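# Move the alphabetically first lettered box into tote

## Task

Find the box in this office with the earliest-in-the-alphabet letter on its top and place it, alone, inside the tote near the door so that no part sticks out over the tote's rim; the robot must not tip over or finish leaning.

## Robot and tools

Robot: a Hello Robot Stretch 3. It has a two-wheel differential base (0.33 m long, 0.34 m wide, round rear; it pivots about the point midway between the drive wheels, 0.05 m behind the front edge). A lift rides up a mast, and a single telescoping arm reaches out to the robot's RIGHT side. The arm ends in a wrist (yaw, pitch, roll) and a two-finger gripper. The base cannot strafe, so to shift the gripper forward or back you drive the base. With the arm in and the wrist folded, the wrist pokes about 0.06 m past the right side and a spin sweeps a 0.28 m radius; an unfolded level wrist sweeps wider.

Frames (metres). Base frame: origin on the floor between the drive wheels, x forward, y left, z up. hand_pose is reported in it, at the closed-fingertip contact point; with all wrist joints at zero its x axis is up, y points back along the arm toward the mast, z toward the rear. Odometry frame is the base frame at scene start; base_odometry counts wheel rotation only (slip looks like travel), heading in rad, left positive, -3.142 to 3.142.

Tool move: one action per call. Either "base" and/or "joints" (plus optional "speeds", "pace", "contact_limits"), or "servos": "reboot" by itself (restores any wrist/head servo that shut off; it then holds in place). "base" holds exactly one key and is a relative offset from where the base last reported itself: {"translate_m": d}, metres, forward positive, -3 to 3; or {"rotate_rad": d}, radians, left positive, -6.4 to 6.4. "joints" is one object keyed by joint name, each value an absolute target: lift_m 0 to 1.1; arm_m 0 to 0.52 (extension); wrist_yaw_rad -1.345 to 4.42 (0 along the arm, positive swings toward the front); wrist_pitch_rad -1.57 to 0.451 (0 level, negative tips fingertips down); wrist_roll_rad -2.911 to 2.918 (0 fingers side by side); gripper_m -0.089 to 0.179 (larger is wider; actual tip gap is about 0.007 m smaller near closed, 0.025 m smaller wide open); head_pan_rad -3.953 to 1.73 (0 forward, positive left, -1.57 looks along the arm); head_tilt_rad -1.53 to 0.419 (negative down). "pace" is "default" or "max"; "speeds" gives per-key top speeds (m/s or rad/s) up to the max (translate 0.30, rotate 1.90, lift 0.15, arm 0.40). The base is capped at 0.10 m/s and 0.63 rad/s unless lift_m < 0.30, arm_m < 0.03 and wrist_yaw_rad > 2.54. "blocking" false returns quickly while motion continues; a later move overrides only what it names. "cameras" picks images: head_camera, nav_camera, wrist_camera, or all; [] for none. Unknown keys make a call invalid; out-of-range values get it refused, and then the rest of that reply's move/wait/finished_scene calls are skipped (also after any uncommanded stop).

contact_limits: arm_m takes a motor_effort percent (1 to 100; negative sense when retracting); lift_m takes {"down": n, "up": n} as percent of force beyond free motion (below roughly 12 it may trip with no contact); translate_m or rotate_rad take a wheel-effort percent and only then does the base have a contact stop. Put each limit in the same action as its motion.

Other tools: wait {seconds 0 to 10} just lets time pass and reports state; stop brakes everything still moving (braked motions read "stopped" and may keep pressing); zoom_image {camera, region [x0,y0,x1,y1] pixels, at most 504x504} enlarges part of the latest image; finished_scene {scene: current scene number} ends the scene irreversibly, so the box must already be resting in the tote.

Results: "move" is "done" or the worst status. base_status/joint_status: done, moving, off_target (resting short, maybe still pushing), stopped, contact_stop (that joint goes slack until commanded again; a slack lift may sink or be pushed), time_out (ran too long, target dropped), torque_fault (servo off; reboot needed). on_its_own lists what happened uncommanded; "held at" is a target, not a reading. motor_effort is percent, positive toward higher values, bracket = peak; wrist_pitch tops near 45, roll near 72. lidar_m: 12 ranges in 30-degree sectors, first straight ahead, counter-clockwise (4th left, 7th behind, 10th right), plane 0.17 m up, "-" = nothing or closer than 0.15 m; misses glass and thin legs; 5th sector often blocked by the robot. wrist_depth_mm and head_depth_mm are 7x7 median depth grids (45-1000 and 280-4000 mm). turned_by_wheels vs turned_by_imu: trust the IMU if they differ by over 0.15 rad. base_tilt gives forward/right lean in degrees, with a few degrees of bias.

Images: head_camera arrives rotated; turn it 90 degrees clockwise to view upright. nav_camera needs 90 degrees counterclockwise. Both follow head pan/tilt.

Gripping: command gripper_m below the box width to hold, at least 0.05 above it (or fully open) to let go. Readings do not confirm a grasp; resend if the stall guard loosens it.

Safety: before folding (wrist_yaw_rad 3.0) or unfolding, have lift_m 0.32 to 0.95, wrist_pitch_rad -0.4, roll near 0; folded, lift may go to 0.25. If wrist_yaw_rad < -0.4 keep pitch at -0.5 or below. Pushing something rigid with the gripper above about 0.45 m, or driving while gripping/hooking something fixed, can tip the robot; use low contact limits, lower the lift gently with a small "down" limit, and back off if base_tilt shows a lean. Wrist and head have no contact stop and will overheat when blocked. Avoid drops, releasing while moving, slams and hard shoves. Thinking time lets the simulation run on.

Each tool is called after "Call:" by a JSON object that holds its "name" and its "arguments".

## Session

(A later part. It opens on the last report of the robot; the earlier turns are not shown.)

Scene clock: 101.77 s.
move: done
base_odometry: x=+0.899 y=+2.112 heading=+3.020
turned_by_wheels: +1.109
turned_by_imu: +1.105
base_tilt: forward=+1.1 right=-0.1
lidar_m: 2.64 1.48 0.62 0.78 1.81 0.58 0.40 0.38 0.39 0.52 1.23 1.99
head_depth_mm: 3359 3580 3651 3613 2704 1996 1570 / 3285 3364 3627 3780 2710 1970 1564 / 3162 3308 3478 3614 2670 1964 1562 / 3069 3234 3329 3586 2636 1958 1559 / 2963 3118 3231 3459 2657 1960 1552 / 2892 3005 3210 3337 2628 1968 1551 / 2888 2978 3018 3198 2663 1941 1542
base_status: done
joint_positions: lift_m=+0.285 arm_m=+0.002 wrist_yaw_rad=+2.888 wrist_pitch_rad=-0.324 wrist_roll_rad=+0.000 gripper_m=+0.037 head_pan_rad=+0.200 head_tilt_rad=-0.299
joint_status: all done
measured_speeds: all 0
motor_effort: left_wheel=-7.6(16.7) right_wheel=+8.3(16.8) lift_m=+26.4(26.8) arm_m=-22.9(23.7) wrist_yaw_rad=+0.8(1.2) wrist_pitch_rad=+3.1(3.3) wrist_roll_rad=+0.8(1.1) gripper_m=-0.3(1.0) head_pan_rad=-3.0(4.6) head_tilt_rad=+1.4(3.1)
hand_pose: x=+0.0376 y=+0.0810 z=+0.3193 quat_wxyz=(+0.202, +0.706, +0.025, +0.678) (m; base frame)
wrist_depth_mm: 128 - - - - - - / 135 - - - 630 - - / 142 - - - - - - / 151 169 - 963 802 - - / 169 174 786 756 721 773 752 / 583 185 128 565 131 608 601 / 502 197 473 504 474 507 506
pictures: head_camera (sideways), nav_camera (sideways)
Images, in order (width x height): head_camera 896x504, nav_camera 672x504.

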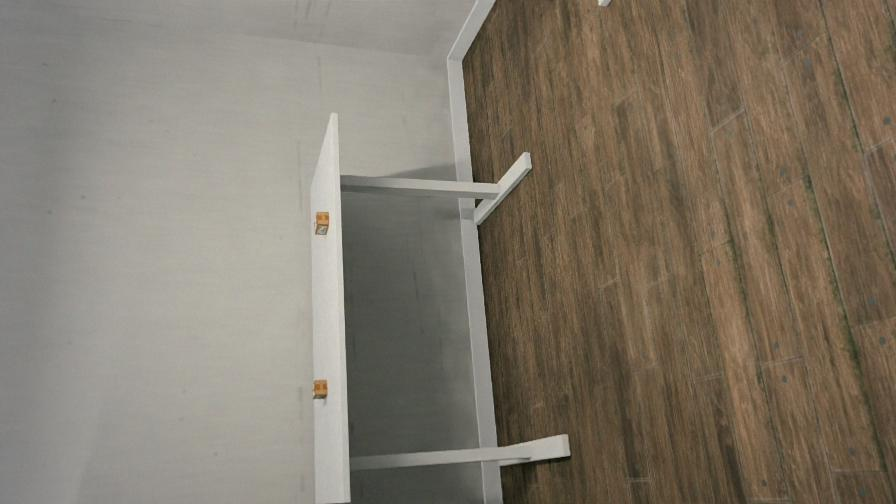

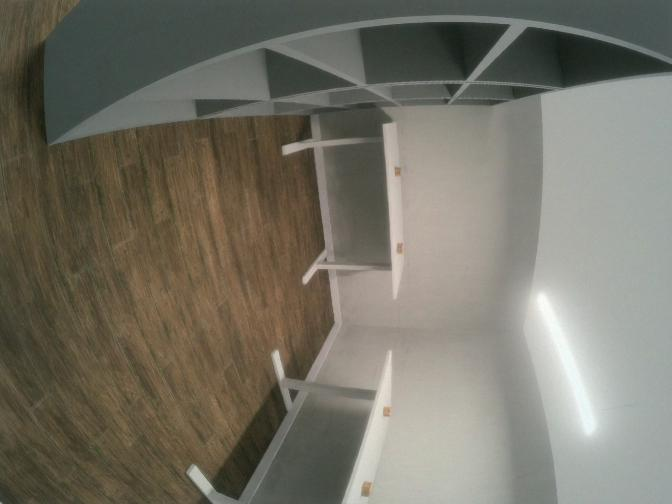

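Call:
{"name": "move", "arguments": {"base": {"translate_m": 1.85}, "joints": {"head_pan_rad": -1.235, "head_tilt_rad": -0.3}, "pace": "max", "cameras": ["head_camera", "nav_camera"]}}

Call:
{"name": "zoom_image", "arguments": {"camera": "head_camera", "region": [240, 0, 440, 252]}}

Call:
{"name": "zoom_image", "arguments": {"camera": "head_camera", "region": [240, 252, 440, 504]}}

Call:
{"name": "move", "arguments": {"joints": {"head_pan_rad": 0.5, "head_tilt_rad": -0.3}, "pace": "max", "cameras": ["head_camera", "nav_camera"]}}

Call:
{"name": "zoom_image", "arguments": {"camera": "head_camera", "region": [240, 0, 440, 252]}}

Call:
{"name": "zoom_image", "arguments": {"camera": "head_camera", "region": [240, 252, 440, 504]}}

Scene clock: 120.80 s.
move: done
base_odometry: x=-0.937 y=+2.337 heading=+3.020
turned_by_wheels: +0.000
turned_by_imu: -0.002
base_tilt: forward=+0.9 right=-0.2
lidar_m: 1.80 1.43 1.64 1.51 1.24 1.54 2.03 1.92 1.96 1.29 1.35 0.94
head_depth_mm: 1227 1304 1374 1196 755 1670 1568 / 1205 1278 1341 1184 749 1632 1569 / 1188 1253 1314 1182 748 1595 1565 / 1169 1232 1293 1167 741 1557 1563 / 1147 1211 1272 1156 736 1525 1552 / 1120 1186 1253 1140 733 1495 1541 / 1114 1165 1225 1138 732 1464 1512
base_status: done
joint_positions: lift_m=+0.285 arm_m=+0.002 wrist_yaw_rad=+2.888 wrist_pitch_rad=-0.324 wrist_roll_rad=+0.000 gripper_m=+0.037 head_pan_rad=-1.235 head_tilt_rad=-0.300
joint_status: all done
measured_speeds: all 0
motor_effort: left_wheel=+0.6(15.4) right_wheel=+4.7(15.5) lift_m=+27.0(30.6) arm_m=-15.4(21.2) wrist_yaw_rad=+0.8(1.3) wrist_pitch_rad=+3.2(3.5) wrist_roll_rad=+1.0(1.2) gripper_m=-0.1(1.6) head_pan_rad=+2.3(4.9) head_tilt_rad=-1.7(3.2)
hand_pose: x=+0.0376 y=+0.0810 z=+0.3193 quat_wxyz=(+0.202, +0.706, +0.025, +0.678) (m; base frame)
wrist_depth_mm: 128 - - - - - - / 134 - - - - - - / 142 - - - - - - / 151 169 - - - - - / 169 174 794 757 761 739 766 / 578 184 128 560 131 608 608 / 503 196 473 508 477 503 507
pictures: head_camera (sideways), nav_camera (sideways)
Images, in order (width x height): head_camera 896x504, nav_camera 672x504.

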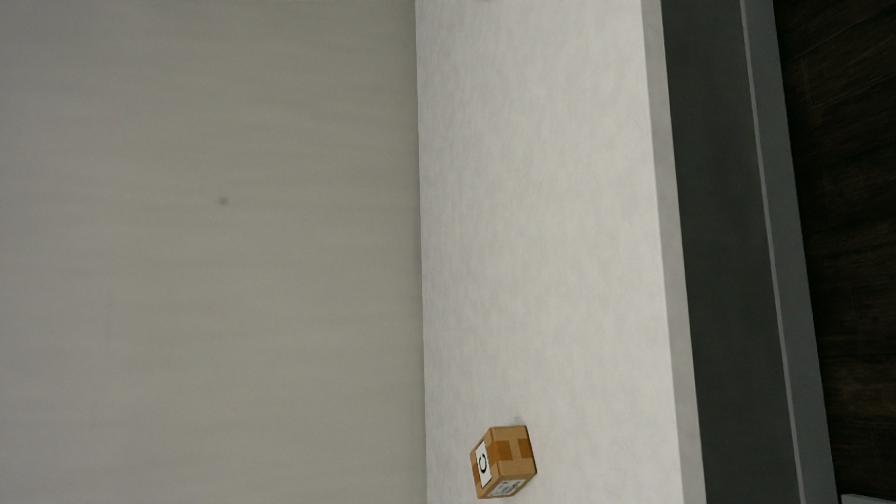

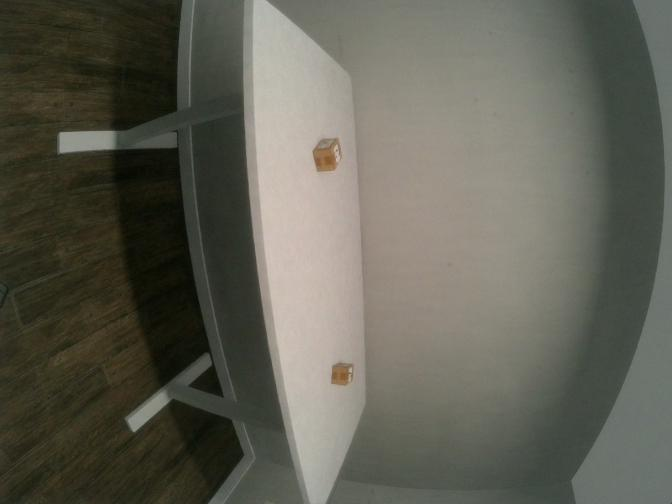

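Scaled by 2.000 from the camera's 896x504 image, which has a finer 1280x720 frame.

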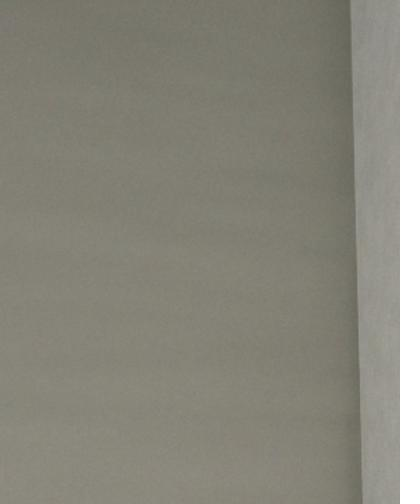

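Scaled by 2.000 from the camera's 896x504 image, which has a finer 1280x720 frame.

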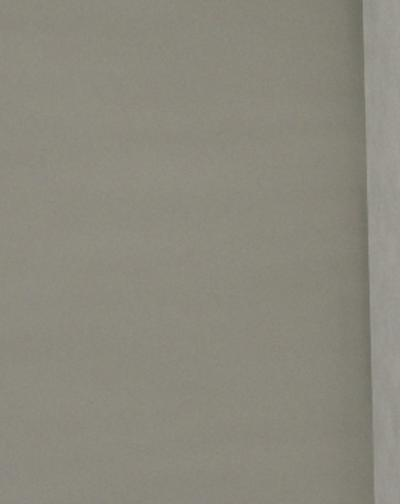

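Scene clock: 121.87 s.
move: done
base_odometry: x=-0.937 y=+2.337 heading=+3.020
turned_by_wheels: +0.000
turned_by_imu: +0.000
base_tilt: forward=+0.6 right=-0.4
lidar_m: 1.80 1.43 1.64 1.51 1.24 1.55 2.03 1.92 1.97 1.28 1.35 0.95
head_depth_mm: 1565 1657 1739 1340 1972 2004 1578 / 1571 1677 1755 1334 1919 1829 1563 / 1587 1667 1757 1312 1983 1960 1566 / 1588 1667 1776 1252 1981 1969 1543 / 1591 1680 1763 1305 1985 1948 1550 / 1600 1671 1753 1285 1991 1944 1546 / 1587 1678 1764 1277 1998 1940 1548
base_status: not commanded
joint_positions: lift_m=+0.285 arm_m=+0.002 wrist_yaw_rad=+2.888 wrist_pitch_rad=-0.324 wrist_roll_rad=+0.000 gripper_m=+0.037 head_pan_rad=+0.542 head_tilt_rad=-0.300
joint_status: all done
measured_speeds: all 0
motor_effort: left_wheel=+0.6(0.9) right_wheel=+5.0(5.4) lift_m=+23.9(26.8) arm_m=-14.9(15.5) wrist_yaw_rad=+0.8(1.2) wrist_pitch_rad=+2.6(3.4) wrist_roll_rad=+1.0(1.1) gripper_m=+0.2(1.0) head_pan_rad=-2.0(5.9) head_tilt_rad=-1.8(4.5)
hand_pose: x=+0.0376 y=+0.0810 z=+0.3193 quat_wxyz=(+0.202, +0.706, +0.025, +0.678) (m; base frame)
wrist_depth_mm: 128 - - - - - - / 134 - - - - - - / 142 - - - - - - / 151 170 - 996 - - - / 169 173 798 753 752 755 770 / 581 184 128 565 131 609 611 / 504 196 472 504 474 503 502
pictures: head_camera (sideways), nav_camera (sideways)
Images, in order (width x height): head_camera 896x504, nav_camera 672x504.

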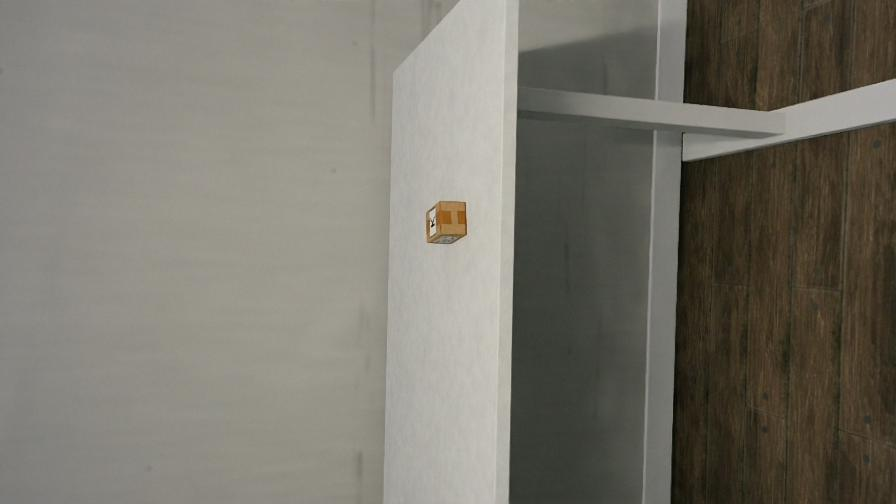

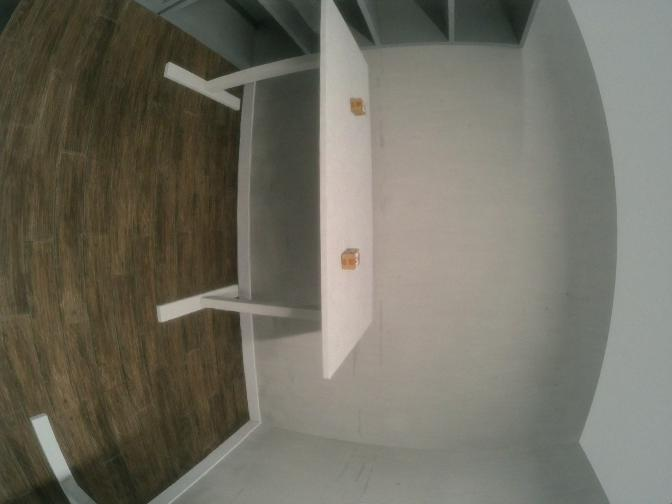

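Scaled by 2.000 from the camera's 896x504 image, which has a finer 1280x720 frame.

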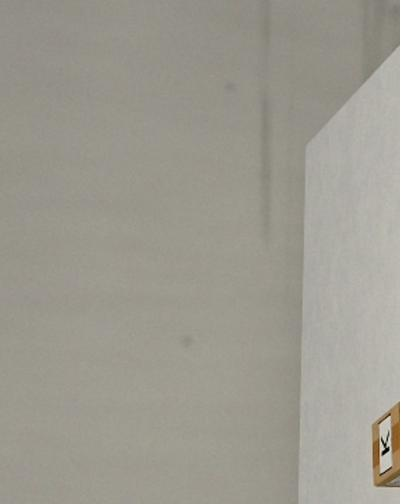

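Scaled by 2.000 from the camera's 896x504 image, which has a finer 1280x720 frame.

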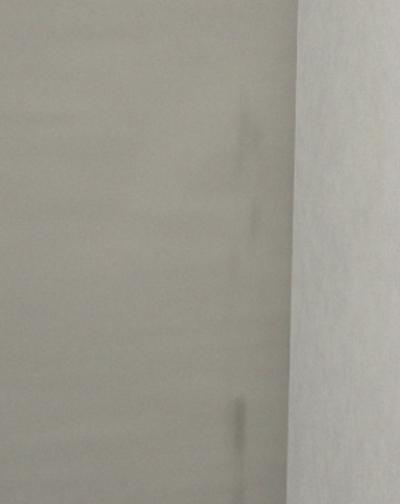

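Call:
{"name": "zoom_image", "arguments": {"camera": "head_camera", "region": [415, 192, 475, 252]}}

Call:
{"name": "move", "arguments": {"joints": {"head_pan_rad": 1.03, "head_tilt_rad": -0.3}, "pace": "max", "cameras": ["head_camera"]}}

Call:
{"name": "zoom_image", "arguments": {"camera": "head_camera", "region": [360, 177, 500, 327]}}

Call:
{"name": "move", "arguments": {"joints": {"head_pan_rad": -0.93, "head_tilt_rad": -0.35}, "pace": "max", "cameras": ["head_camera"]}}

Call:
{"name": "zoom_image", "arguments": {"camera": "head_camera", "region": [390, 177, 530, 327]}}

Call:
{"name": "move", "arguments": {"joints": {"head_pan_rad": -1.62, "head_tilt_rad": -0.3}, "pace": "max", "cameras": ["head_camera"]}}

Call:
{"name": "zoom_image", "arguments": {"camera": "head_camera", "region": [360, 177, 500, 327]}}

Scaled by 8.400 from the camera's 896x504 image, which has a finer 1280x720 frame.

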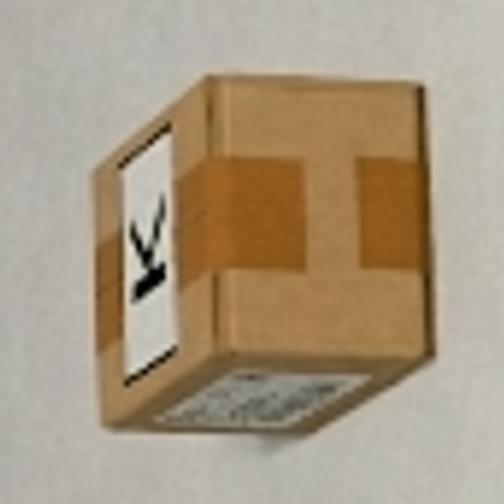

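Scene clock: 129.33 s.
move: done
base_odometry: x=-0.937 y=+2.337 heading=+3.020
turned_by_wheels: +0.000
turned_by_imu: +0.001
base_tilt: forward=+0.9 right=-0.1
lidar_m: 1.80 1.43 1.64 1.51 1.24 1.54 2.04 1.92 1.96 1.29 1.35 0.94
head_depth_mm: 1583 1646 1723 1332 1883 1944 1582 / 1670 1738 1804 1328 1991 1979 1562 / 1750 1819 1927 1424 2135 1971 1548 / 1824 1913 2000 1560 2269 1960 1562 / 1896 1989 2115 1551 2257 1886 1558 / 1977 2090 2186 2021 2384 1943 1557 / 1988 2014 2087 2130 2138 1848 1536
base_status: not commanded
joint_positions: lift_m=+0.285 arm_m=+0.002 wrist_yaw_rad=+2.888 wrist_pitch_rad=-0.324 wrist_roll_rad=+0.000 gripper_m=+0.037 head_pan_rad=+1.037 head_tilt_rad=-0.300
joint_status: all done
measured_speeds: all 0
motor_effort: left_wheel=+0.8(0.9) right_wheel=+5.0(5.3) lift_m=+20.5(21.0) arm_m=-11.8(12.6) wrist_yaw_rad=+1.0(1.2) wrist_pitch_rad=+2.8(3.3) wrist_roll_rad=+0.6(1.1) gripper_m=-0.8(1.0) head_pan_rad=+2.6(4.6) head_tilt_rad=-1.6(3.3)
hand_pose: x=+0.0376 y=+0.0810 z=+0.3193 quat_wxyz=(+0.202, +0.706, +0.025, +0.678) (m; base frame)
wrist_depth_mm: 128 - - - - - - / 134 - - - - - - / 142 - - - - - - / 151 169 - - - - 996 / 169 173 789 746 760 766 759 / 576 185 128 557 131 605 611 / 502 196 476 508 474 506 510
pictures: head_camera (sideways)
Images, in order (width x height): head_camera 896x504.

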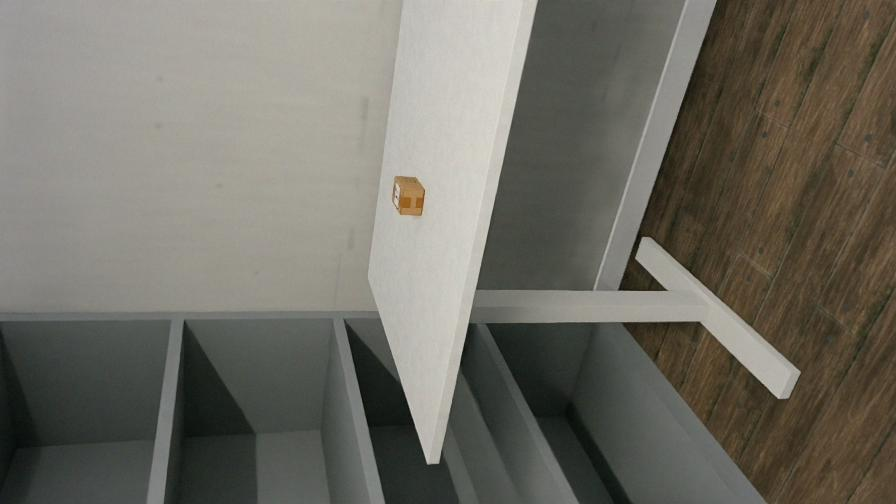

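Scaled by 3.360 from the camera's 896x504 image, which has a finer 1280x720 frame.

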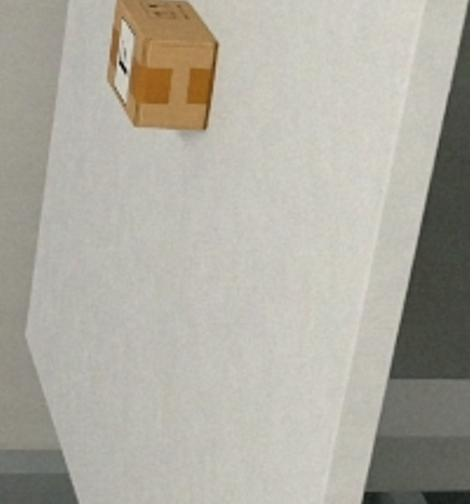

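Scene clock: 130.43 s.
move: done
base_odometry: x=-0.937 y=+2.337 heading=+3.020
turned_by_wheels: +0.000
turned_by_imu: +0.000
base_tilt: forward=+0.9 right=-0.1
lidar_m: 1.80 1.43 1.65 1.51 1.24 1.54 2.03 1.92 1.97 1.28 1.35 0.94
head_depth_mm: 1111 1188 1255 1018 681 1538 1502 / 1116 1187 1265 1006 679 1563 1488 / 1133 1198 1274 1006 675 1583 1486 / 1139 1214 1288 923 672 1602 1485 / 1147 1212 1289 994 669 1623 1487 / 1156 1224 1311 986 668 1121 1201 / 1170 1239 1324 980 665 1659 1478
base_status: not commanded
joint_positions: lift_m=+0.285 arm_m=+0.002 wrist_yaw_rad=+2.888 wrist_pitch_rad=-0.324 wrist_roll_rad=+0.000 gripper_m=+0.037 head_pan_rad=-0.967 head_tilt_rad=-0.351
joint_status: all done
measured_speeds: all 0
motor_effort: left_wheel=+0.8(1.0) right_wheel=+4.8(5.6) lift_m=+20.6(20.9) arm_m=-11.0(12.3) wrist_yaw_rad=+0.7(1.1) wrist_pitch_rad=+3.3(3.4) wrist_roll_rad=+0.9(1.2) gripper_m=-0.3(1.1) head_pan_rad=+0.4(4.5) head_tilt_rad=-0.8(3.6)
hand_pose: x=+0.0376 y=+0.0810 z=+0.3193 quat_wxyz=(+0.202, +0.706, +0.025, +0.678) (m; base frame)
wrist_depth_mm: 128 - - - - - - / 134 - - - - - - / 142 - - - - - - / 151 169 - 987 998 1000 - / 169 173 789 744 762 760 763 / 581 184 128 561 131 607 606 / 505 196 473 502 473 506 503
pictures: head_camera (sideways)
Images, in order (width x height): head_camera 896x504.

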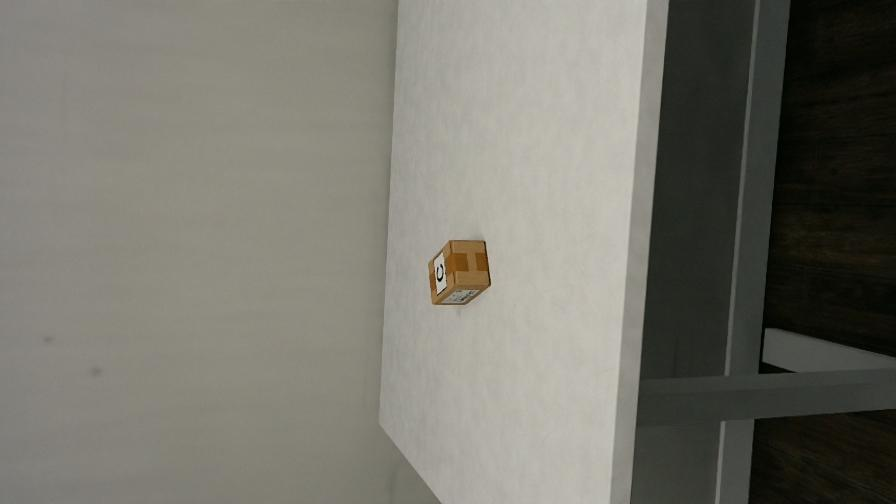

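Scaled by 3.360 from the camera's 896x504 image, which has a finer 1280x720 frame.

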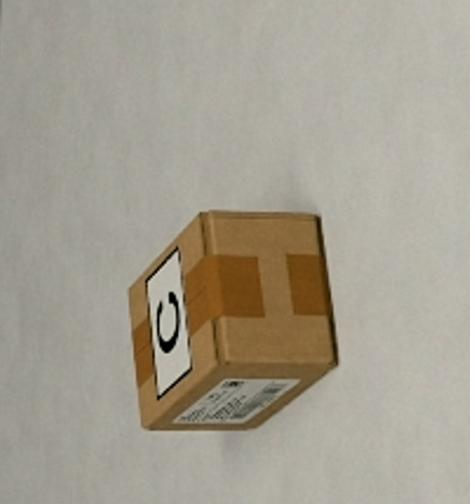

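Scene clock: 131.23 s.
move: done
base_odometry: x=-0.937 y=+2.337 heading=+3.020
turned_by_wheels: +0.000
turned_by_imu: +0.000
base_tilt: forward=+0.9 right=-0.3
lidar_m: 1.80 1.43 1.64 1.51 1.24 1.55 2.04 1.92 1.96 1.28 1.35 0.94
head_depth_mm: 1734 1835 1999 1178 2319 1962 1570 / 1596 1699 1832 1166 1369 1894 1524 / 1493 1583 1670 1155 873 1825 1507 / 1396 1476 1568 1065 814 1835 1540 / 1320 1383 1459 1136 731 1759 1547 / 1241 1300 1379 1128 726 1629 1546 / 1185 1232 1291 1118 723 1508 1526
base_status: not commanded
joint_positions: lift_m=+0.285 arm_m=+0.002 wrist_yaw_rad=+2.888 wrist_pitch_rad=-0.324 wrist_roll_rad=+0.000 gripper_m=+0.037 head_pan_rad=-1.655 head_tilt_rad=-0.306
joint_status: all done
measured_speeds: all 0
motor_effort: left_wheel=+0.7(1.0) right_wheel=+4.6(5.3) lift_m=+20.7(20.9) arm_m=-10.8(11.4) wrist_yaw_rad=+0.6(1.2) wrist_pitch_rad=+2.7(3.2) wrist_roll_rad=+1.1(1.1) gripper_m=-0.6(0.9) head_pan_rad=+0.7(4.7) head_tilt_rad=+4.3(4.9)
hand_pose: x=+0.0376 y=+0.0810 z=+0.3193 quat_wxyz=(+0.202, +0.706, +0.025, +0.678) (m; base frame)
wrist_depth_mm: 128 - - - - - - / 134 - - - - - - / 142 - - - - - - / 151 169 988 - - - - / 169 174 794 768 757 760 760 / 584 184 128 562 131 604 603 / 501 197 471 504 478 504 504
pictures: head_camera (sideways)
Images, in order (width x height): head_camera 896x504.

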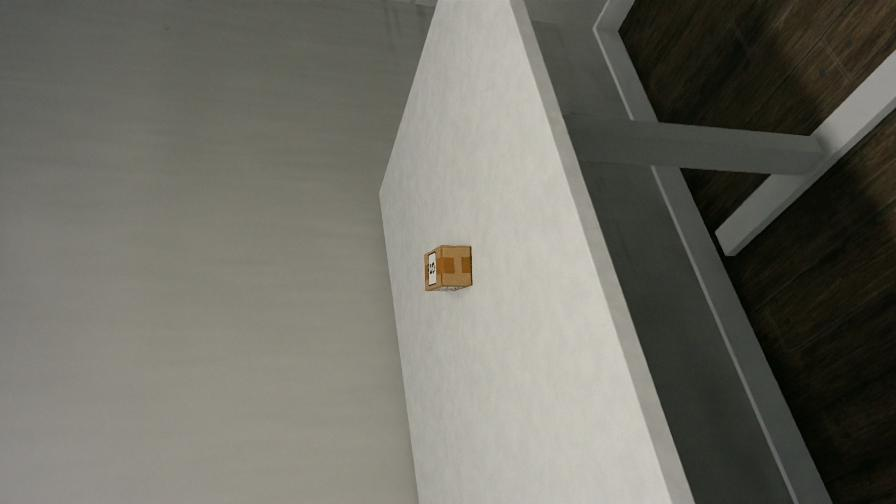

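Scaled by 3.360 from the camera's 896x504 image, which has a finer 1280x720 frame.

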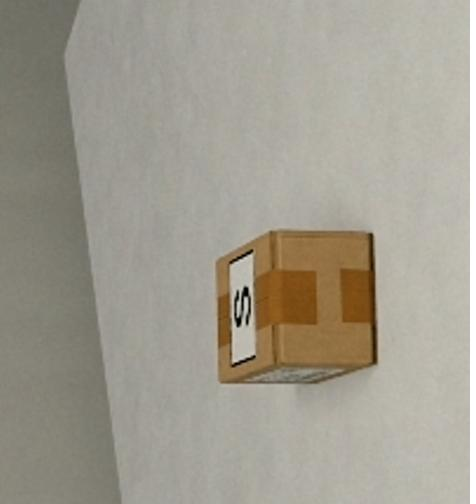

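Call:
{"name": "move", "arguments": {"joints": {"head_pan_rad": 1.0, "head_tilt_rad": -0.3}, "pace": "max", "cameras": ["head_camera"]}}

Call:
{"name": "zoom_image", "arguments": {"camera": "head_camera", "region": [385, 190, 440, 245]}}

Call:
{"name": "move", "arguments": {"joints": {"head_pan_rad": -0.95, "head_tilt_rad": -0.35}, "pace": "max", "cameras": ["head_camera"]}}

Call:
{"name": "zoom_image", "arguments": {"camera": "head_camera", "region": [420, 225, 500, 305]}}

Scene clock: 139.50 s.
move: done
base_odometry: x=-0.937 y=+2.337 heading=+3.020
turned_by_wheels: +0.000
turned_by_imu: +0.001
base_tilt: forward=+0.9 right=-0.2
lidar_m: 1.81 1.43 1.65 1.51 1.24 1.54 2.03 1.92 1.97 1.28 1.35 0.94
head_depth_mm: 1563 1628 1707 1343 1914 1921 1562 / 1656 1733 1796 1327 1996 1972 1573 / 1729 1807 1886 1431 2087 1974 1569 / 1807 1897 1981 1425 2220 1964 1560 / 1896 1984 2080 1547 2307 1886 1546 / 1955 2064 2150 1974 2357 1945 1547 / 2006 2073 2117 2188 2250 1883 1553
base_status: not commanded
joint_positions: lift_m=+0.285 arm_m=+0.002 wrist_yaw_rad=+2.888 wrist_pitch_rad=-0.324 wrist_roll_rad=+0.000 gripper_m=+0.037 head_pan_rad=+1.016 head_tilt_rad=-0.300
joint_status: all done
measured_speeds: translate_m=+0.000 rotate_rad=+0.000 lift_m=+0.000 arm_m=+0.000 wrist_yaw_rad=+0.000 wrist_pitch_rad=+0.000 wrist_roll_rad=+0.000 head_pan_rad=-0.024 head_tilt_rad=+0.000
motor_effort: left_wheel=+0.9(1.1) right_wheel=+4.8(5.3) lift_m=+20.6(21.2) arm_m=-6.4(8.5) wrist_yaw_rad=+0.7(1.3) wrist_pitch_rad=+3.0(3.3) wrist_roll_rad=+1.2(1.2) gripper_m=+0.5(1.4) head_pan_rad=-3.0(5.2) head_tilt_rad=+3.5(6.6)
hand_pose: x=+0.0376 y=+0.0810 z=+0.3193 quat_wxyz=(+0.202, +0.706, +0.025, +0.678) (m; base frame)
wrist_depth_mm: 128 - - - - - - / 134 - - - - - - / 142 - - - - - - / 151 169 989 999 998 - - / 169 174 784 766 754 757 755 / 579 185 128 560 131 611 610 / 497 197 471 505 474 509 507
pictures: head_camera (sideways)
Images, in order (width x height): head_camera 896x504.

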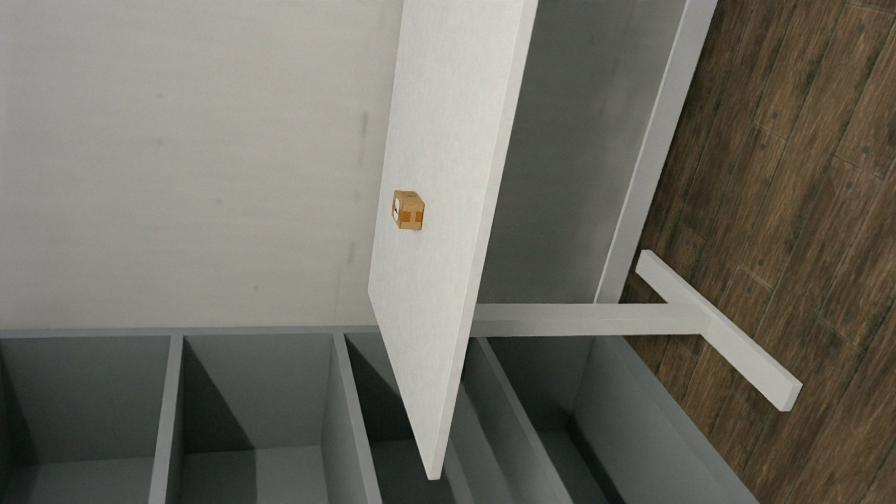

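Scaled by 9.164 from the camera's 896x504 image, which has a finer 1280x720 frame.

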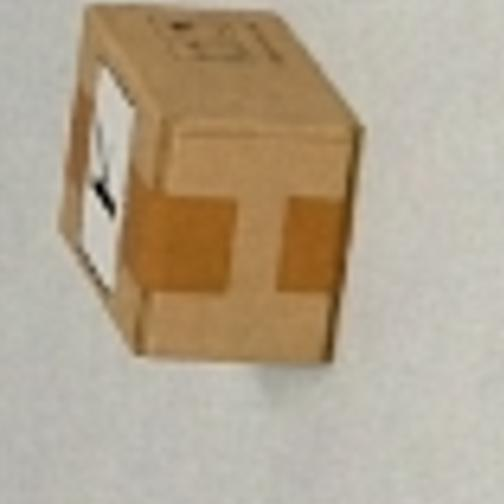

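Scene clock: 140.60 s.
move: done
base_odometry: x=-0.937 y=+2.337 heading=+3.020
turned_by_wheels: +0.000
turned_by_imu: +0.000
base_tilt: forward=+1.0 right=-0.2
lidar_m: 1.80 1.43 1.64 1.51 1.24 1.54 2.03 1.92 1.97 1.28 1.34 0.94
head_depth_mm: 1123 1189 1261 1035 691 1545 1517 / 1127 1193 1269 1028 686 1567 1504 / 1136 1196 1275 1021 681 1571 1497 / 1137 1208 1284 1012 677 1579 1485 / 1149 1212 1290 1004 676 1609 1490 / 1151 1220 1293 1000 674 1122 1193 / 1162 1229 1304 998 670 1616 1489
base_status: not commanded
joint_positions: lift_m=+0.285 arm_m=+0.002 wrist_yaw_rad=+2.888 wrist_pitch_rad=-0.324 wrist_roll_rad=+0.000 gripper_m=+0.037 head_pan_rad=-0.989 head_tilt_rad=-0.346
joint_status: all done
measured_speeds: all 0
motor_effort: left_wheel=+1.0(1.0) right_wheel=+4.8(5.5) lift_m=+20.7(21.1) arm_m=-6.0(6.6) wrist_yaw_rad=+0.7(1.3) wrist_pitch_rad=+3.0(3.4) wrist_roll_rad=+1.0(1.1) gripper_m=-0.1(1.3) head_pan_rad=+1.7(4.8) head_tilt_rad=-1.3(3.6)
hand_pose: x=+0.0376 y=+0.0810 z=+0.3193 quat_wxyz=(+0.202, +0.706, +0.025, +0.678) (m; base frame)
wrist_depth_mm: 128 - - - - - - / 134 - - - - - - / 142 - - - - - - / 152 169 984 - - - - / 168 174 781 764 767 747 763 / 578 185 128 561 131 604 608 / 503 196 471 507 471 511 507
pictures: head_camera (sideways)
Images, in order (width x height): head_camera 896x504.

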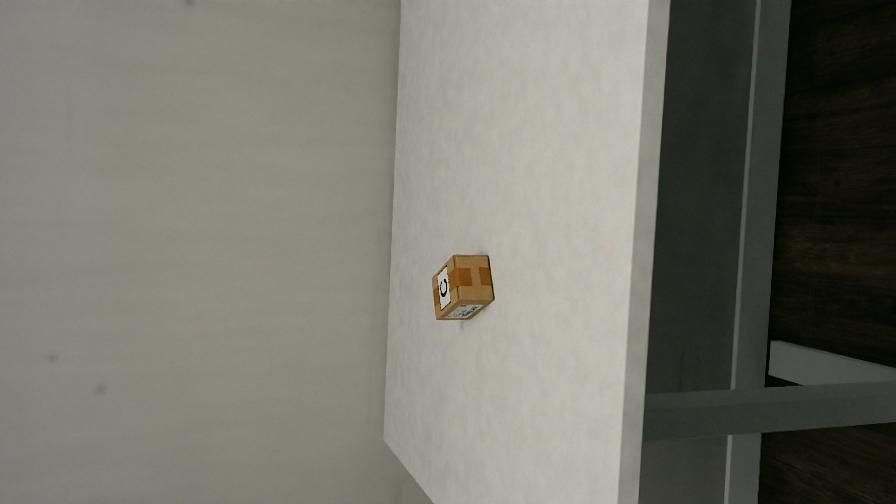

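Scaled by 6.300 from the camera's 896x504 image, which has a finer 1280x720 frame.

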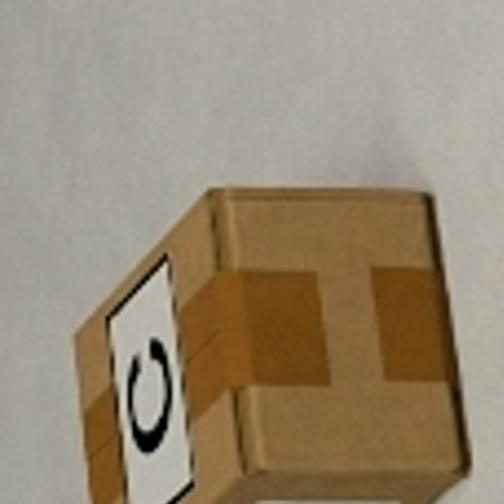

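Call:
{"name": "move", "arguments": {"base": {"rotate_rad": -0.256}, "joints": {"lift_m": 0.5, "wrist_pitch_rad": -0.4, "head_pan_rad": 1.445, "head_tilt_rad": -0.3}, "pace": "max", "cameras": []}}

Call:
{"name": "move", "arguments": {"joints": {"lift_m": 0.93, "wrist_yaw_rad": 0.0, "gripper_m": 0.179}, "pace": "max", "cameras": []}}

Call:
{"name": "move", "arguments": {"base": {"translate_m": 0.355}, "joints": {"lift_m": 1.05}, "pace": "max", "cameras": ["head_camera"]}}

Call:
{"name": "zoom_image", "arguments": {"camera": "head_camera", "region": [372, 215, 445, 288]}}

Call:
{"name": "move", "arguments": {"base": {"rotate_rad": 0.666}, "joints": {"head_pan_rad": -1.57, "head_tilt_rad": -0.5}, "pace": "max", "cameras": ["head_camera", "wrist_camera"]}}

Scene clock: 192.40 s.
move: done
base_odometry: x=-0.937 y=+2.337 heading=+2.764
turned_by_wheels: -0.256
turned_by_imu: -0.254
base_tilt: forward=+0.9 right=-0.2
lidar_m: 1.51 1.43 1.85 1.51 1.59 1.23 1.54 1.92 1.92 1.28 1.35 0.95
head_depth_mm: 1671 1732 1822 1332 1986 1980 1566 / 1789 1874 1961 1436 2135 1970 1561 / 1883 1974 2057 1574 2236 1882 1560 / 1996 2087 2194 2003 2398 1947 1545 / 2068 2160 2216 2277 2366 1942 1553 / 1877 1918 1975 2121 1750 1774 1550 / 1267 1331 1409 1500 1582 1707 1540
base_status: done
joint_positions: lift_m=+0.500 arm_m=+0.002 wrist_yaw_rad=+2.888 wrist_pitch_rad=-0.416 wrist_roll_rad=+0.000 gripper_m=+0.037 head_pan_rad=+1.461 head_tilt_rad=-0.301
joint_status: all done
measured_speeds: translate_m=+0.000 rotate_rad=+0.000 lift_m=+0.000 arm_m=+0.000 wrist_yaw_rad=+0.000 wrist_pitch_rad=+0.000 wrist_roll_rad=+0.000 head_pan_rad=-0.024 head_tilt_rad=+0.000
motor_effort: left_wheel=+8.4(16.5) right_wheel=-7.7(14.5) lift_m=+28.9(32.8) arm_m=-2.2(2.4) wrist_yaw_rad=+0.5(1.1) wrist_pitch_rad=+2.8(6.0) wrist_roll_rad=+0.8(1.1) gripper_m=+1.1(1.5) head_pan_rad=-2.6(4.7) head_tilt_rad=+4.7(6.2)
hand_pose: x=+0.0350 y=+0.0708 z=+0.5132 quat_wxyz=(+0.232, +0.704, +0.058, +0.668) (m; base frame)
wrist_depth_mm: 128 - - - - - - / 136 - - - - - - / 148 176 - - - - - / 164 179 - - - - - / 947 182 - - 999 999 - / 817 201 128 778 131 830 816 / 696 - 661 702 667 699 707
pictures: none
No camera images: "cameras" was empty.

Scene clock: 196.07 s.
move: done
base_odometry: x=-0.937 y=+2.337 heading=+2.764
turned_by_wheels: +0.000
turned_by_imu: +0.001
base_tilt: forward=+0.8 right=-0.2
lidar_m: 1.51 1.43 1.86 1.51 1.59 1.23 1.54 1.93 1.92 1.28 1.35 0.94
head_depth_mm: 1668 1734 1807 1340 1970 1980 1580 / 1771 1860 1945 1414 2134 1979 1568 / 1897 1954 2052 1579 2223 1909 1557 / 1983 2052 2155 1760 2360 1883 1543 / 2078 2153 2258 2292 2366 1956 1542 / 1895 1947 1982 2118 1862 1839 1538 / 1276 1349 1410 1490 1577 1692 1554
base_status: not commanded
joint_positions: lift_m=+0.930 arm_m=+0.002 wrist_yaw_rad=+0.003 wrist_pitch_rad=-0.416 wrist_roll_rad=+0.000 gripper_m=+0.179 head_pan_rad=+1.445 head_tilt_rad=-0.300
joint_status: all done
measured_speeds: all 0
motor_effort: left_wheel=+8.2(8.5) right_wheel=-7.3(8.2) lift_m=+29.2(32.8) arm_m=-2.9(2.9) wrist_yaw_rad=-2.5(7.2) wrist_pitch_rad=+2.8(3.2) wrist_roll_rad=+0.7(1.1) gripper_m=-0.1(95.4) head_pan_rad=-3.4(4.4) head_tilt_rad=+3.7(5.3)
hand_pose: x=-0.0208 y=-0.3713 z=+0.9431 quat_wxyz=(+0.692, +0.147, -0.691, -0.145) (m; base frame)
wrist_depth_mm: - - - - - - - / - - - - - - - / - - - - - - - / - - - - - - - / - - - - - - - / - - - - - 136 - / 114 - - - - - 107
pictures: none
No camera images: "cameras" was empty.

Scene clock: 200.57 s.
move: done
base_odometry: x=-1.267 y=+2.468 heading=+2.765
turned_by_wheels: +0.000
turned_by_imu: +0.001
base_tilt: forward=+1.1 right=+0.0
lidar_m: 1.22 1.16 1.16 1.63 1.96 1.52 1.90 2.17 2.16 1.30 1.08 0.64
head_depth_mm: 1453 1513 1566 1339 945 1786 1569 / 1535 1609 1689 1326 1819 1886 1563 / 1655 1728 1810 1322 1992 1961 1553 / 1766 1858 1930 1308 2177 1960 1555 / 1878 1975 2065 1418 2280 1866 1556 / 1982 2092 2190 1552 2434 1966 1556 / 2020 2082 2146 2115 2267 1905 1555
base_status: done
joint_positions: lift_m=+1.050 arm_m=+0.002 wrist_yaw_rad=+0.003 wrist_pitch_rad=-0.416 wrist_roll_rad=+0.000 gripper_m=+0.179 head_pan_rad=+1.445 head_tilt_rad=-0.300
joint_status: all done
measured_speeds: all 0
motor_effort: left_wheel=+12.3(17.5) right_wheel=-1.7(8.6) lift_m=+20.7(32.5) arm_m=-3.5(3.8) wrist_yaw_rad=-2.1(2.5) wrist_pitch_rad=+3.0(3.2) wrist_roll_rad=+0.8(1.2) gripper_m=+1.0(1.2) head_pan_rad=-3.2(4.7) head_tilt_rad=+4.4(5.2)
hand_pose: x=-0.0209 y=-0.3713 z=+1.0630 quat_wxyz=(+0.692, +0.147, -0.691, -0.145) (m; base frame)
wrist_depth_mm: - - - - - - - / - - - - - - - / - - - - - - - / - - - - - - - / - - - - - - - / - - - - - 136 - / 115 248 256 - - - 107
pictures: head_camera (sideways)
Images, in order (width x height): head_camera 896x504.

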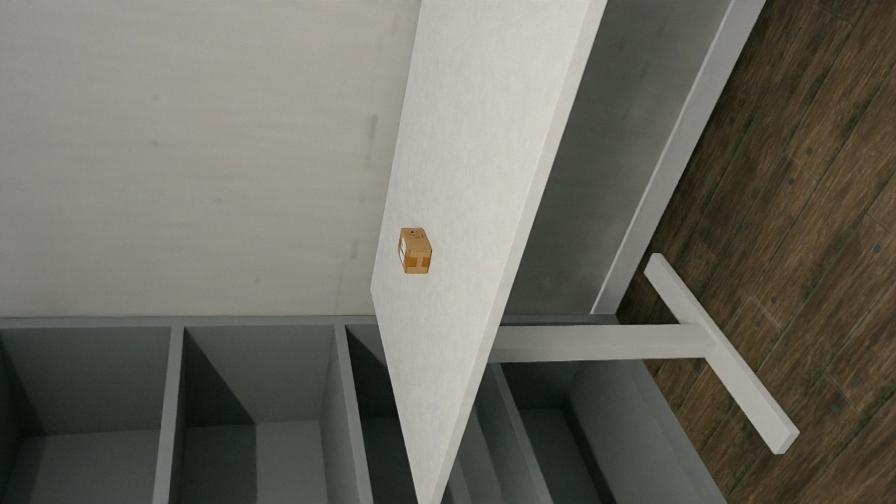

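Scaled by 6.904 from the camera's 896x504 image, which has a finer 1280x720 frame.

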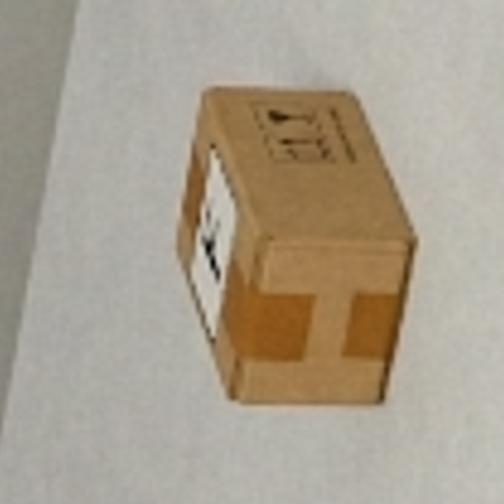

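Scene clock: 203.37 s.
move: done
base_odometry: x=-1.267 y=+2.468 heading=-2.853
turned_by_wheels: +0.665
turned_by_imu: +0.664
base_tilt: forward=+1.0 right=-0.2
lidar_m: 1.16 1.62 1.63 1.63 1.51 1.90 2.15 1.32 1.20 0.64 0.64 1.32
head_depth_mm: 940 1020 1088 - - - - / 933 1007 1076 - - - - / 917 994 1067 - - - - / 904 987 1038 714 555 429 1277 / 892 974 1023 711 484 429 1237 / 887 959 1008 704 515 428 961 / 879 949 1001 705 532 427 1235
base_status: done
joint_positions: lift_m=+1.050 arm_m=+0.002 wrist_yaw_rad=+0.002 wrist_pitch_rad=-0.416 wrist_roll_rad=+0.000 gripper_m=+0.179 head_pan_rad=-1.586 head_tilt_rad=-0.499
joint_status: all done
measured_speeds: translate_m=+0.000 rotate_rad=+0.000 lift_m=+0.000 arm_m=+0.000 wrist_yaw_rad=+0.000 wrist_pitch_rad=+0.000 wrist_roll_rad=+0.000 head_pan_rad=+0.024 head_tilt_rad=+0.000
motor_effort: left_wheel=-10.5(13.5) right_wheel=+10.6(15.8) lift_m=+22.0(22.5) arm_m=-8.8(9.0) wrist_yaw_rad=-1.6(2.1) wrist_pitch_rad=+3.0(3.2) wrist_roll_rad=+0.8(1.2) gripper_m=+0.2(1.2) head_pan_rad=+2.6(5.4) head_tilt_rad=-2.3(5.1)
hand_pose: x=-0.0210 y=-0.3713 z=+1.0630 quat_wxyz=(+0.692, +0.147, -0.691, -0.146) (m; base frame)
wrist_depth_mm: - - - - - - - / - - - - - - - / - - - 425 - - - / - - - 414 - - - / - - - - - - - / - - - - - - 111 / 114 248 255 257 258 250 106
pictures: head_camera (sideways), wrist_camera
Images, in order (width x height): head_camera 896x504, wrist_camera 644x364.

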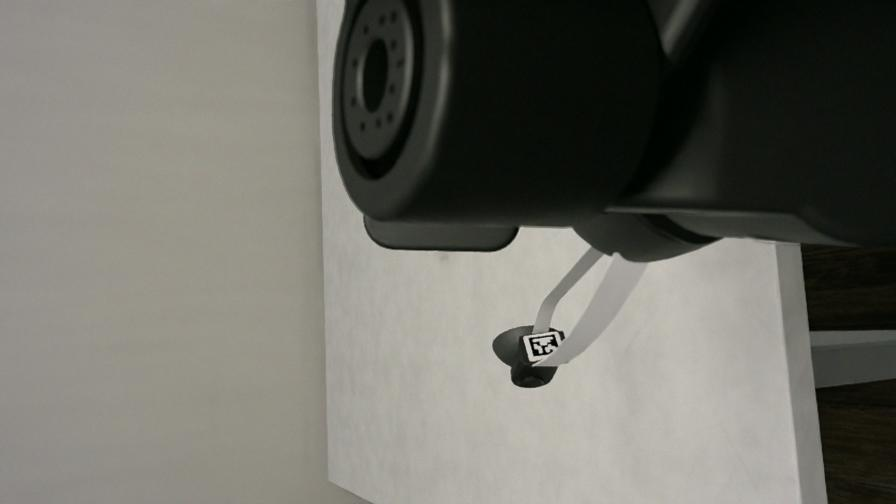

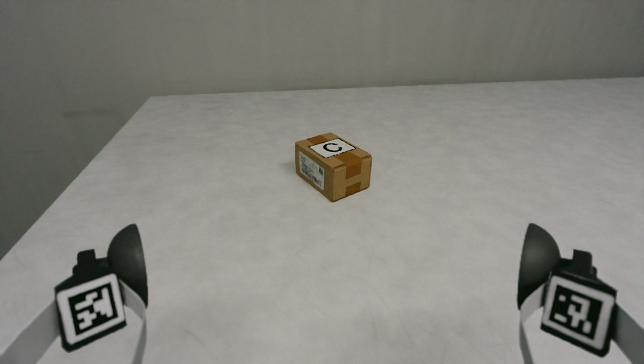

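Call:
{"name": "move", "arguments": {"base": {"translate_m": -0.124}, "joints": {"wrist_yaw_rad": 0.52, "arm_m": 0.15}, "cameras": ["wrist_camera"]}}

Scene clock: 222.03 s.
move: done
base_odometry: x=-1.148 y=+2.503 heading=-2.853
turned_by_wheels: +0.000
turned_by_imu: +0.001
base_tilt: forward=+1.1 right=-0.2
lidar_m: 1.29 1.75 1.65 1.48 1.49 1.81 2.04 1.22 1.22 1.10 0.68 1.35
head_depth_mm: 955 - - 656 539 444 1331 / 943 1009 - - 538 443 1335 / 938 1000 - - 518 430 1316 / 928 1004 321 313 516 429 1333 / 917 992 921 647 532 428 1329 / 910 984 1027 644 531 428 1262 / 899 972 1020 644 532 428 1030
base_status: done
joint_positions: lift_m=+1.050 arm_m=+0.150 wrist_yaw_rad=+0.517 wrist_pitch_rad=-0.417 wrist_roll_rad=+0.000 gripper_m=+0.179 head_pan_rad=-1.570 head_tilt_rad=-0.500
joint_status: all done
measured_speeds: all 0
motor_effort: left_wheel=-4.0(13.5) right_wheel=-7.3(8.2) lift_m=+25.4(25.7) arm_m=+22.7(26.6) wrist_yaw_rad=+3.3(6.3) wrist_pitch_rad=+2.7(3.2) wrist_roll_rad=+0.8(1.1) gripper_m=+1.0(1.1) head_pan_rad=+3.0(4.6) head_tilt_rad=-2.4(3.4)
hand_pose: x=+0.0895 y=-0.4903 z=+1.0630 quat_wxyz=(+0.707, +0.318, -0.631, +0.035) (m; base frame)
wrist_depth_mm: - - - - - - - / - - - - - - - / - - - - - - - / - - - - - - - / - - - - 284 - - / - - - - 290 - 111 / 114 248 254 257 256 249 106
pictures: wrist_camera
Images, in order (width x height): wrist_camera 644x364.

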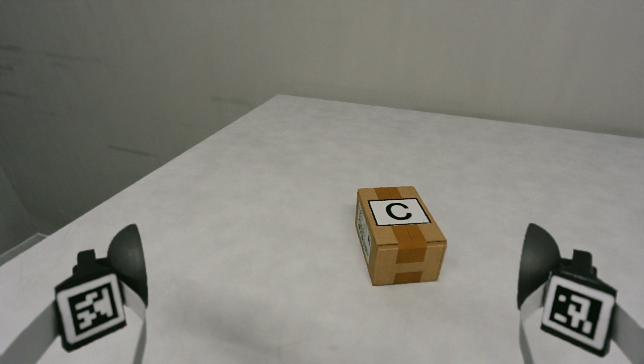

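Call:
{"name": "move", "arguments": {"base": {"translate_m": -0.011}, "joints": {"wrist_yaw_rad": 0.6, "arm_m": 0.309}, "cameras": ["wrist_camera"]}}

Scene clock: 232.23 s.
move: done
base_odometry: x=-1.138 y=+2.506 heading=-2.853
turned_by_wheels: +0.000
turned_by_imu: +0.001
base_tilt: forward=+1.0 right=-0.1
lidar_m: 1.29 1.76 1.66 1.47 1.48 1.80 2.03 1.22 1.23 1.11 0.68 1.36
head_depth_mm: 948 371 888 717 539 445 1332 / 931 358 392 714 537 443 1327 / 937 378 395 712 536 430 1336 / 924 972 461 679 535 429 1319 / 920 988 1045 646 535 428 1321 / 910 983 1033 708 532 427 1267 / 903 973 1021 703 533 427 1009
base_status: done
joint_positions: lift_m=+1.050 arm_m=+0.309 wrist_yaw_rad=+0.597 wrist_pitch_rad=-0.417 wrist_roll_rad=+0.000 gripper_m=+0.179 head_pan_rad=-1.570 head_tilt_rad=-0.500
joint_status: all done
measured_speeds: all 0
motor_effort: left_wheel=-3.7(7.7) right_wheel=-6.0(9.9) lift_m=+28.4(28.8) arm_m=+24.0(26.8) wrist_yaw_rad=+3.3(6.6) wrist_pitch_rad=+2.8(3.2) wrist_roll_rad=+1.0(1.2) gripper_m=-0.1(1.1) head_pan_rad=+2.1(4.3) head_tilt_rad=-1.0(3.0)
hand_pose: x=+0.1047 y=-0.6398 z=+1.0630 quat_wxyz=(+0.705, +0.343, -0.618, +0.063) (m; base frame)
wrist_depth_mm: - - - - - - - / - - - - - - - / - - - - - - - / - - - - - - - / - - - - - - - / - - - 226 - - 111 / 115 248 247 200 256 249 105
pictures: wrist_camera
Images, in order (width x height): wrist_camera 644x364.

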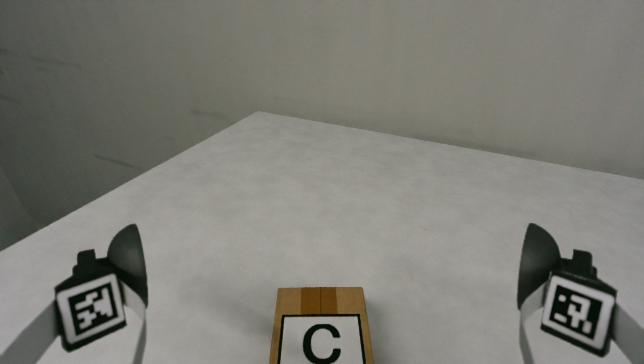

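Call:
{"name": "move", "arguments": {"joints": {"lift_m": 0.952}, "speeds": {"lift_m": 0.06}, "contact_limits": {"lift_m": {"down": 14}}, "cameras": ["wrist_camera"]}}

Call:
{"name": "move", "arguments": {"joints": {"gripper_m": 0.03}, "cameras": []}}

Call:
{"name": "move", "arguments": {"joints": {"gripper_m": 0.0}, "cameras": ["wrist_camera"]}}

Scene clock: 238.27 s.
move: done
base_odometry: x=-1.138 y=+2.506 heading=-2.853
turned_by_wheels: +0.000
turned_by_imu: +0.001
base_tilt: forward=+0.9 right=-0.1
lidar_m: 1.29 1.76 1.66 1.47 1.49 1.80 2.03 1.21 1.23 1.11 0.68 1.36
head_depth_mm: 957 1035 421 430 538 444 1335 / 947 1029 402 435 537 443 1324 / 940 1015 427 434 536 430 1329 / 926 1003 1059 508 535 429 1322 / 919 999 1039 637 534 428 1325 / 911 982 1032 704 532 428 1271 / 900 975 1025 705 532 427 1013
base_status: not commanded
joint_positions: lift_m=+0.952 arm_m=+0.309 wrist_yaw_rad=+0.597 wrist_pitch_rad=-0.417 wrist_roll_rad=+0.000 gripper_m=+0.179 head_pan_rad=-1.570 head_tilt_rad=-0.500
joint_status: all done
measured_speeds: all 0
motor_effort: left_wheel=-3.8(4.0) right_wheel=-5.4(6.4) lift_m=+21.9(27.9) arm_m=+21.4(22.8) wrist_yaw_rad=+3.4(3.8) wrist_pitch_rad=+2.7(3.2) wrist_roll_rad=+0.7(1.2) gripper_m=-0.7(1.4) head_pan_rad=+3.3(3.7) head_tilt_rad=-0.9(1.9)
contact_limits: lift_m down 14 (down: maximum 72; up: maximum 65)
hand_pose: x=+0.1047 y=-0.6398 z=+0.9650 quat_wxyz=(+0.705, +0.343, -0.618, +0.063) (m; base frame)
wrist_depth_mm: - - - - - - - / - - - - - - - / - - - - - - - / 248 248 250 157 250 249 250 / 207 208 200 131 201 208 209 / - 162 117 110 168 168 163 / 114 148 148 122 140 144 105
pictures: wrist_camera
Images, in order (width x height): wrist_camera 644x364.

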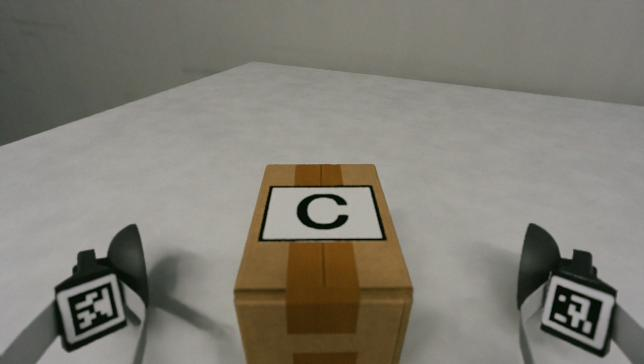

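Scene clock: 240.30 s.
move: done
base_odometry: x=-1.138 y=+2.506 heading=-2.853
turned_by_wheels: +0.000
turned_by_imu: +0.000
base_tilt: forward=+0.8 right=-0.2
lidar_m: 1.30 1.76 1.66 1.48 1.48 1.80 2.02 1.21 1.23 1.11 0.69 1.35
head_depth_mm: 953 1040 422 429 537 445 1336 / 945 1027 400 435 536 443 1326 / 934 1018 427 434 536 430 1334 / 923 1009 1060 506 537 429 1328 / 919 994 1045 635 533 428 1329 / 910 982 1031 704 532 427 1274 / 897 973 1020 702 532 427 1007
base_status: not commanded
joint_positions: lift_m=+0.952 arm_m=+0.309 wrist_yaw_rad=+0.601 wrist_pitch_rad=-0.414 wrist_roll_rad=+0.000 gripper_m=+0.031 head_pan_rad=-1.570 head_tilt_rad=-0.500
joint_status: all done
measured_speeds: all 0
motor_effort: left_wheel=-3.9(4.0) right_wheel=-5.8(6.4) lift_m=+27.6(27.6) arm_m=+20.2(21.6) wrist_yaw_rad=-0.2(3.8) wrist_pitch_rad=+2.5(3.1) wrist_roll_rad=+0.8(1.2) gripper_m=-27.0(98.5) head_pan_rad=+2.1(3.7) head_tilt_rad=-0.5(1.4)
contact_limits: lift_m down 14 (down: maximum 72; up: maximum 65)
hand_pose: x=+0.1057 y=-0.6395 z=+0.9655 quat_wxyz=(+0.704, +0.344, -0.617, +0.066) (m; base frame)
wrist_depth_mm: - - - - - - - / - - - - - - - / - - - - - - - / 249 250 250 159 251 252 251 / 208 210 150 132 150 211 211 / 179 173 128 110 119 169 175 / 152 121 140 121 140 123 149
pictures: none
No camera images: "cameras" was empty.

Scene clock: 241.17 s.
move: done
base_odometry: x=-1.138 y=+2.506 heading=-2.853
turned_by_wheels: +0.000
turned_by_imu: +0.000
base_tilt: forward=+0.9 right=-0.1
lidar_m: 1.30 1.76 1.66 1.48 1.48 1.80 2.02 1.21 1.23 1.11 0.68 1.35
head_depth_mm: 956 1044 422 430 540 444 1335 / 948 1030 402 435 537 443 1341 / 932 1021 427 434 535 430 1325 / 925 1009 1058 507 534 429 1332 / 919 991 1041 637 533 428 1320 / 908 984 1033 706 533 427 1263 / 899 974 1022 703 532 427 1006
base_status: not commanded
joint_positions: lift_m=+0.952 arm_m=+0.309 wrist_yaw_rad=+0.601 wrist_pitch_rad=-0.414 wrist_roll_rad=+0.000 gripper_m=+0.002 head_pan_rad=-1.570 head_tilt_rad=-0.500
joint_status: all done
measured_speeds: all 0
motor_effort: left_wheel=-3.6(4.0) right_wheel=-6.0(6.1) lift_m=+29.7(29.8) arm_m=+19.9(20.5) wrist_yaw_rad=+0.0(0.9) wrist_pitch_rad=+2.2(2.7) wrist_roll_rad=+0.8(1.0) gripper_m=-40.4(99.8) head_pan_rad=+3.3(3.6) head_tilt_rad=-1.0(1.7)
contact_limits: lift_m down 14 (down: maximum 72; up: maximum 65)
hand_pose: x=+0.1057 y=-0.6395 z=+0.9655 quat_wxyz=(+0.704, +0.344, -0.617, +0.066) (m; base frame)
wrist_depth_mm: - - - - - - - / - - - - - - - / - - - - - - - / 250 249 250 159 251 252 252 / 209 209 152 133 150 211 211 / 180 174 127 110 118 169 175 / 153 121 140 121 130 123 149
pictures: wrist_camera
Images, in order (width x height): wrist_camera 644x364.

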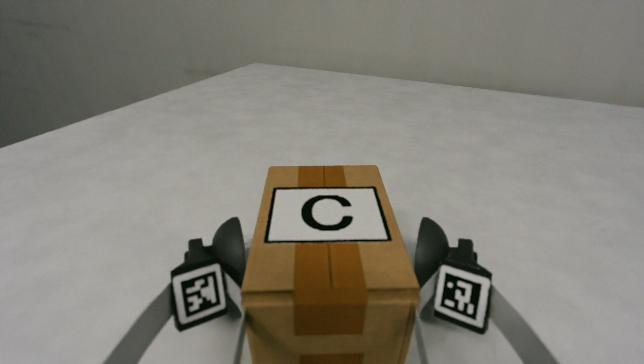

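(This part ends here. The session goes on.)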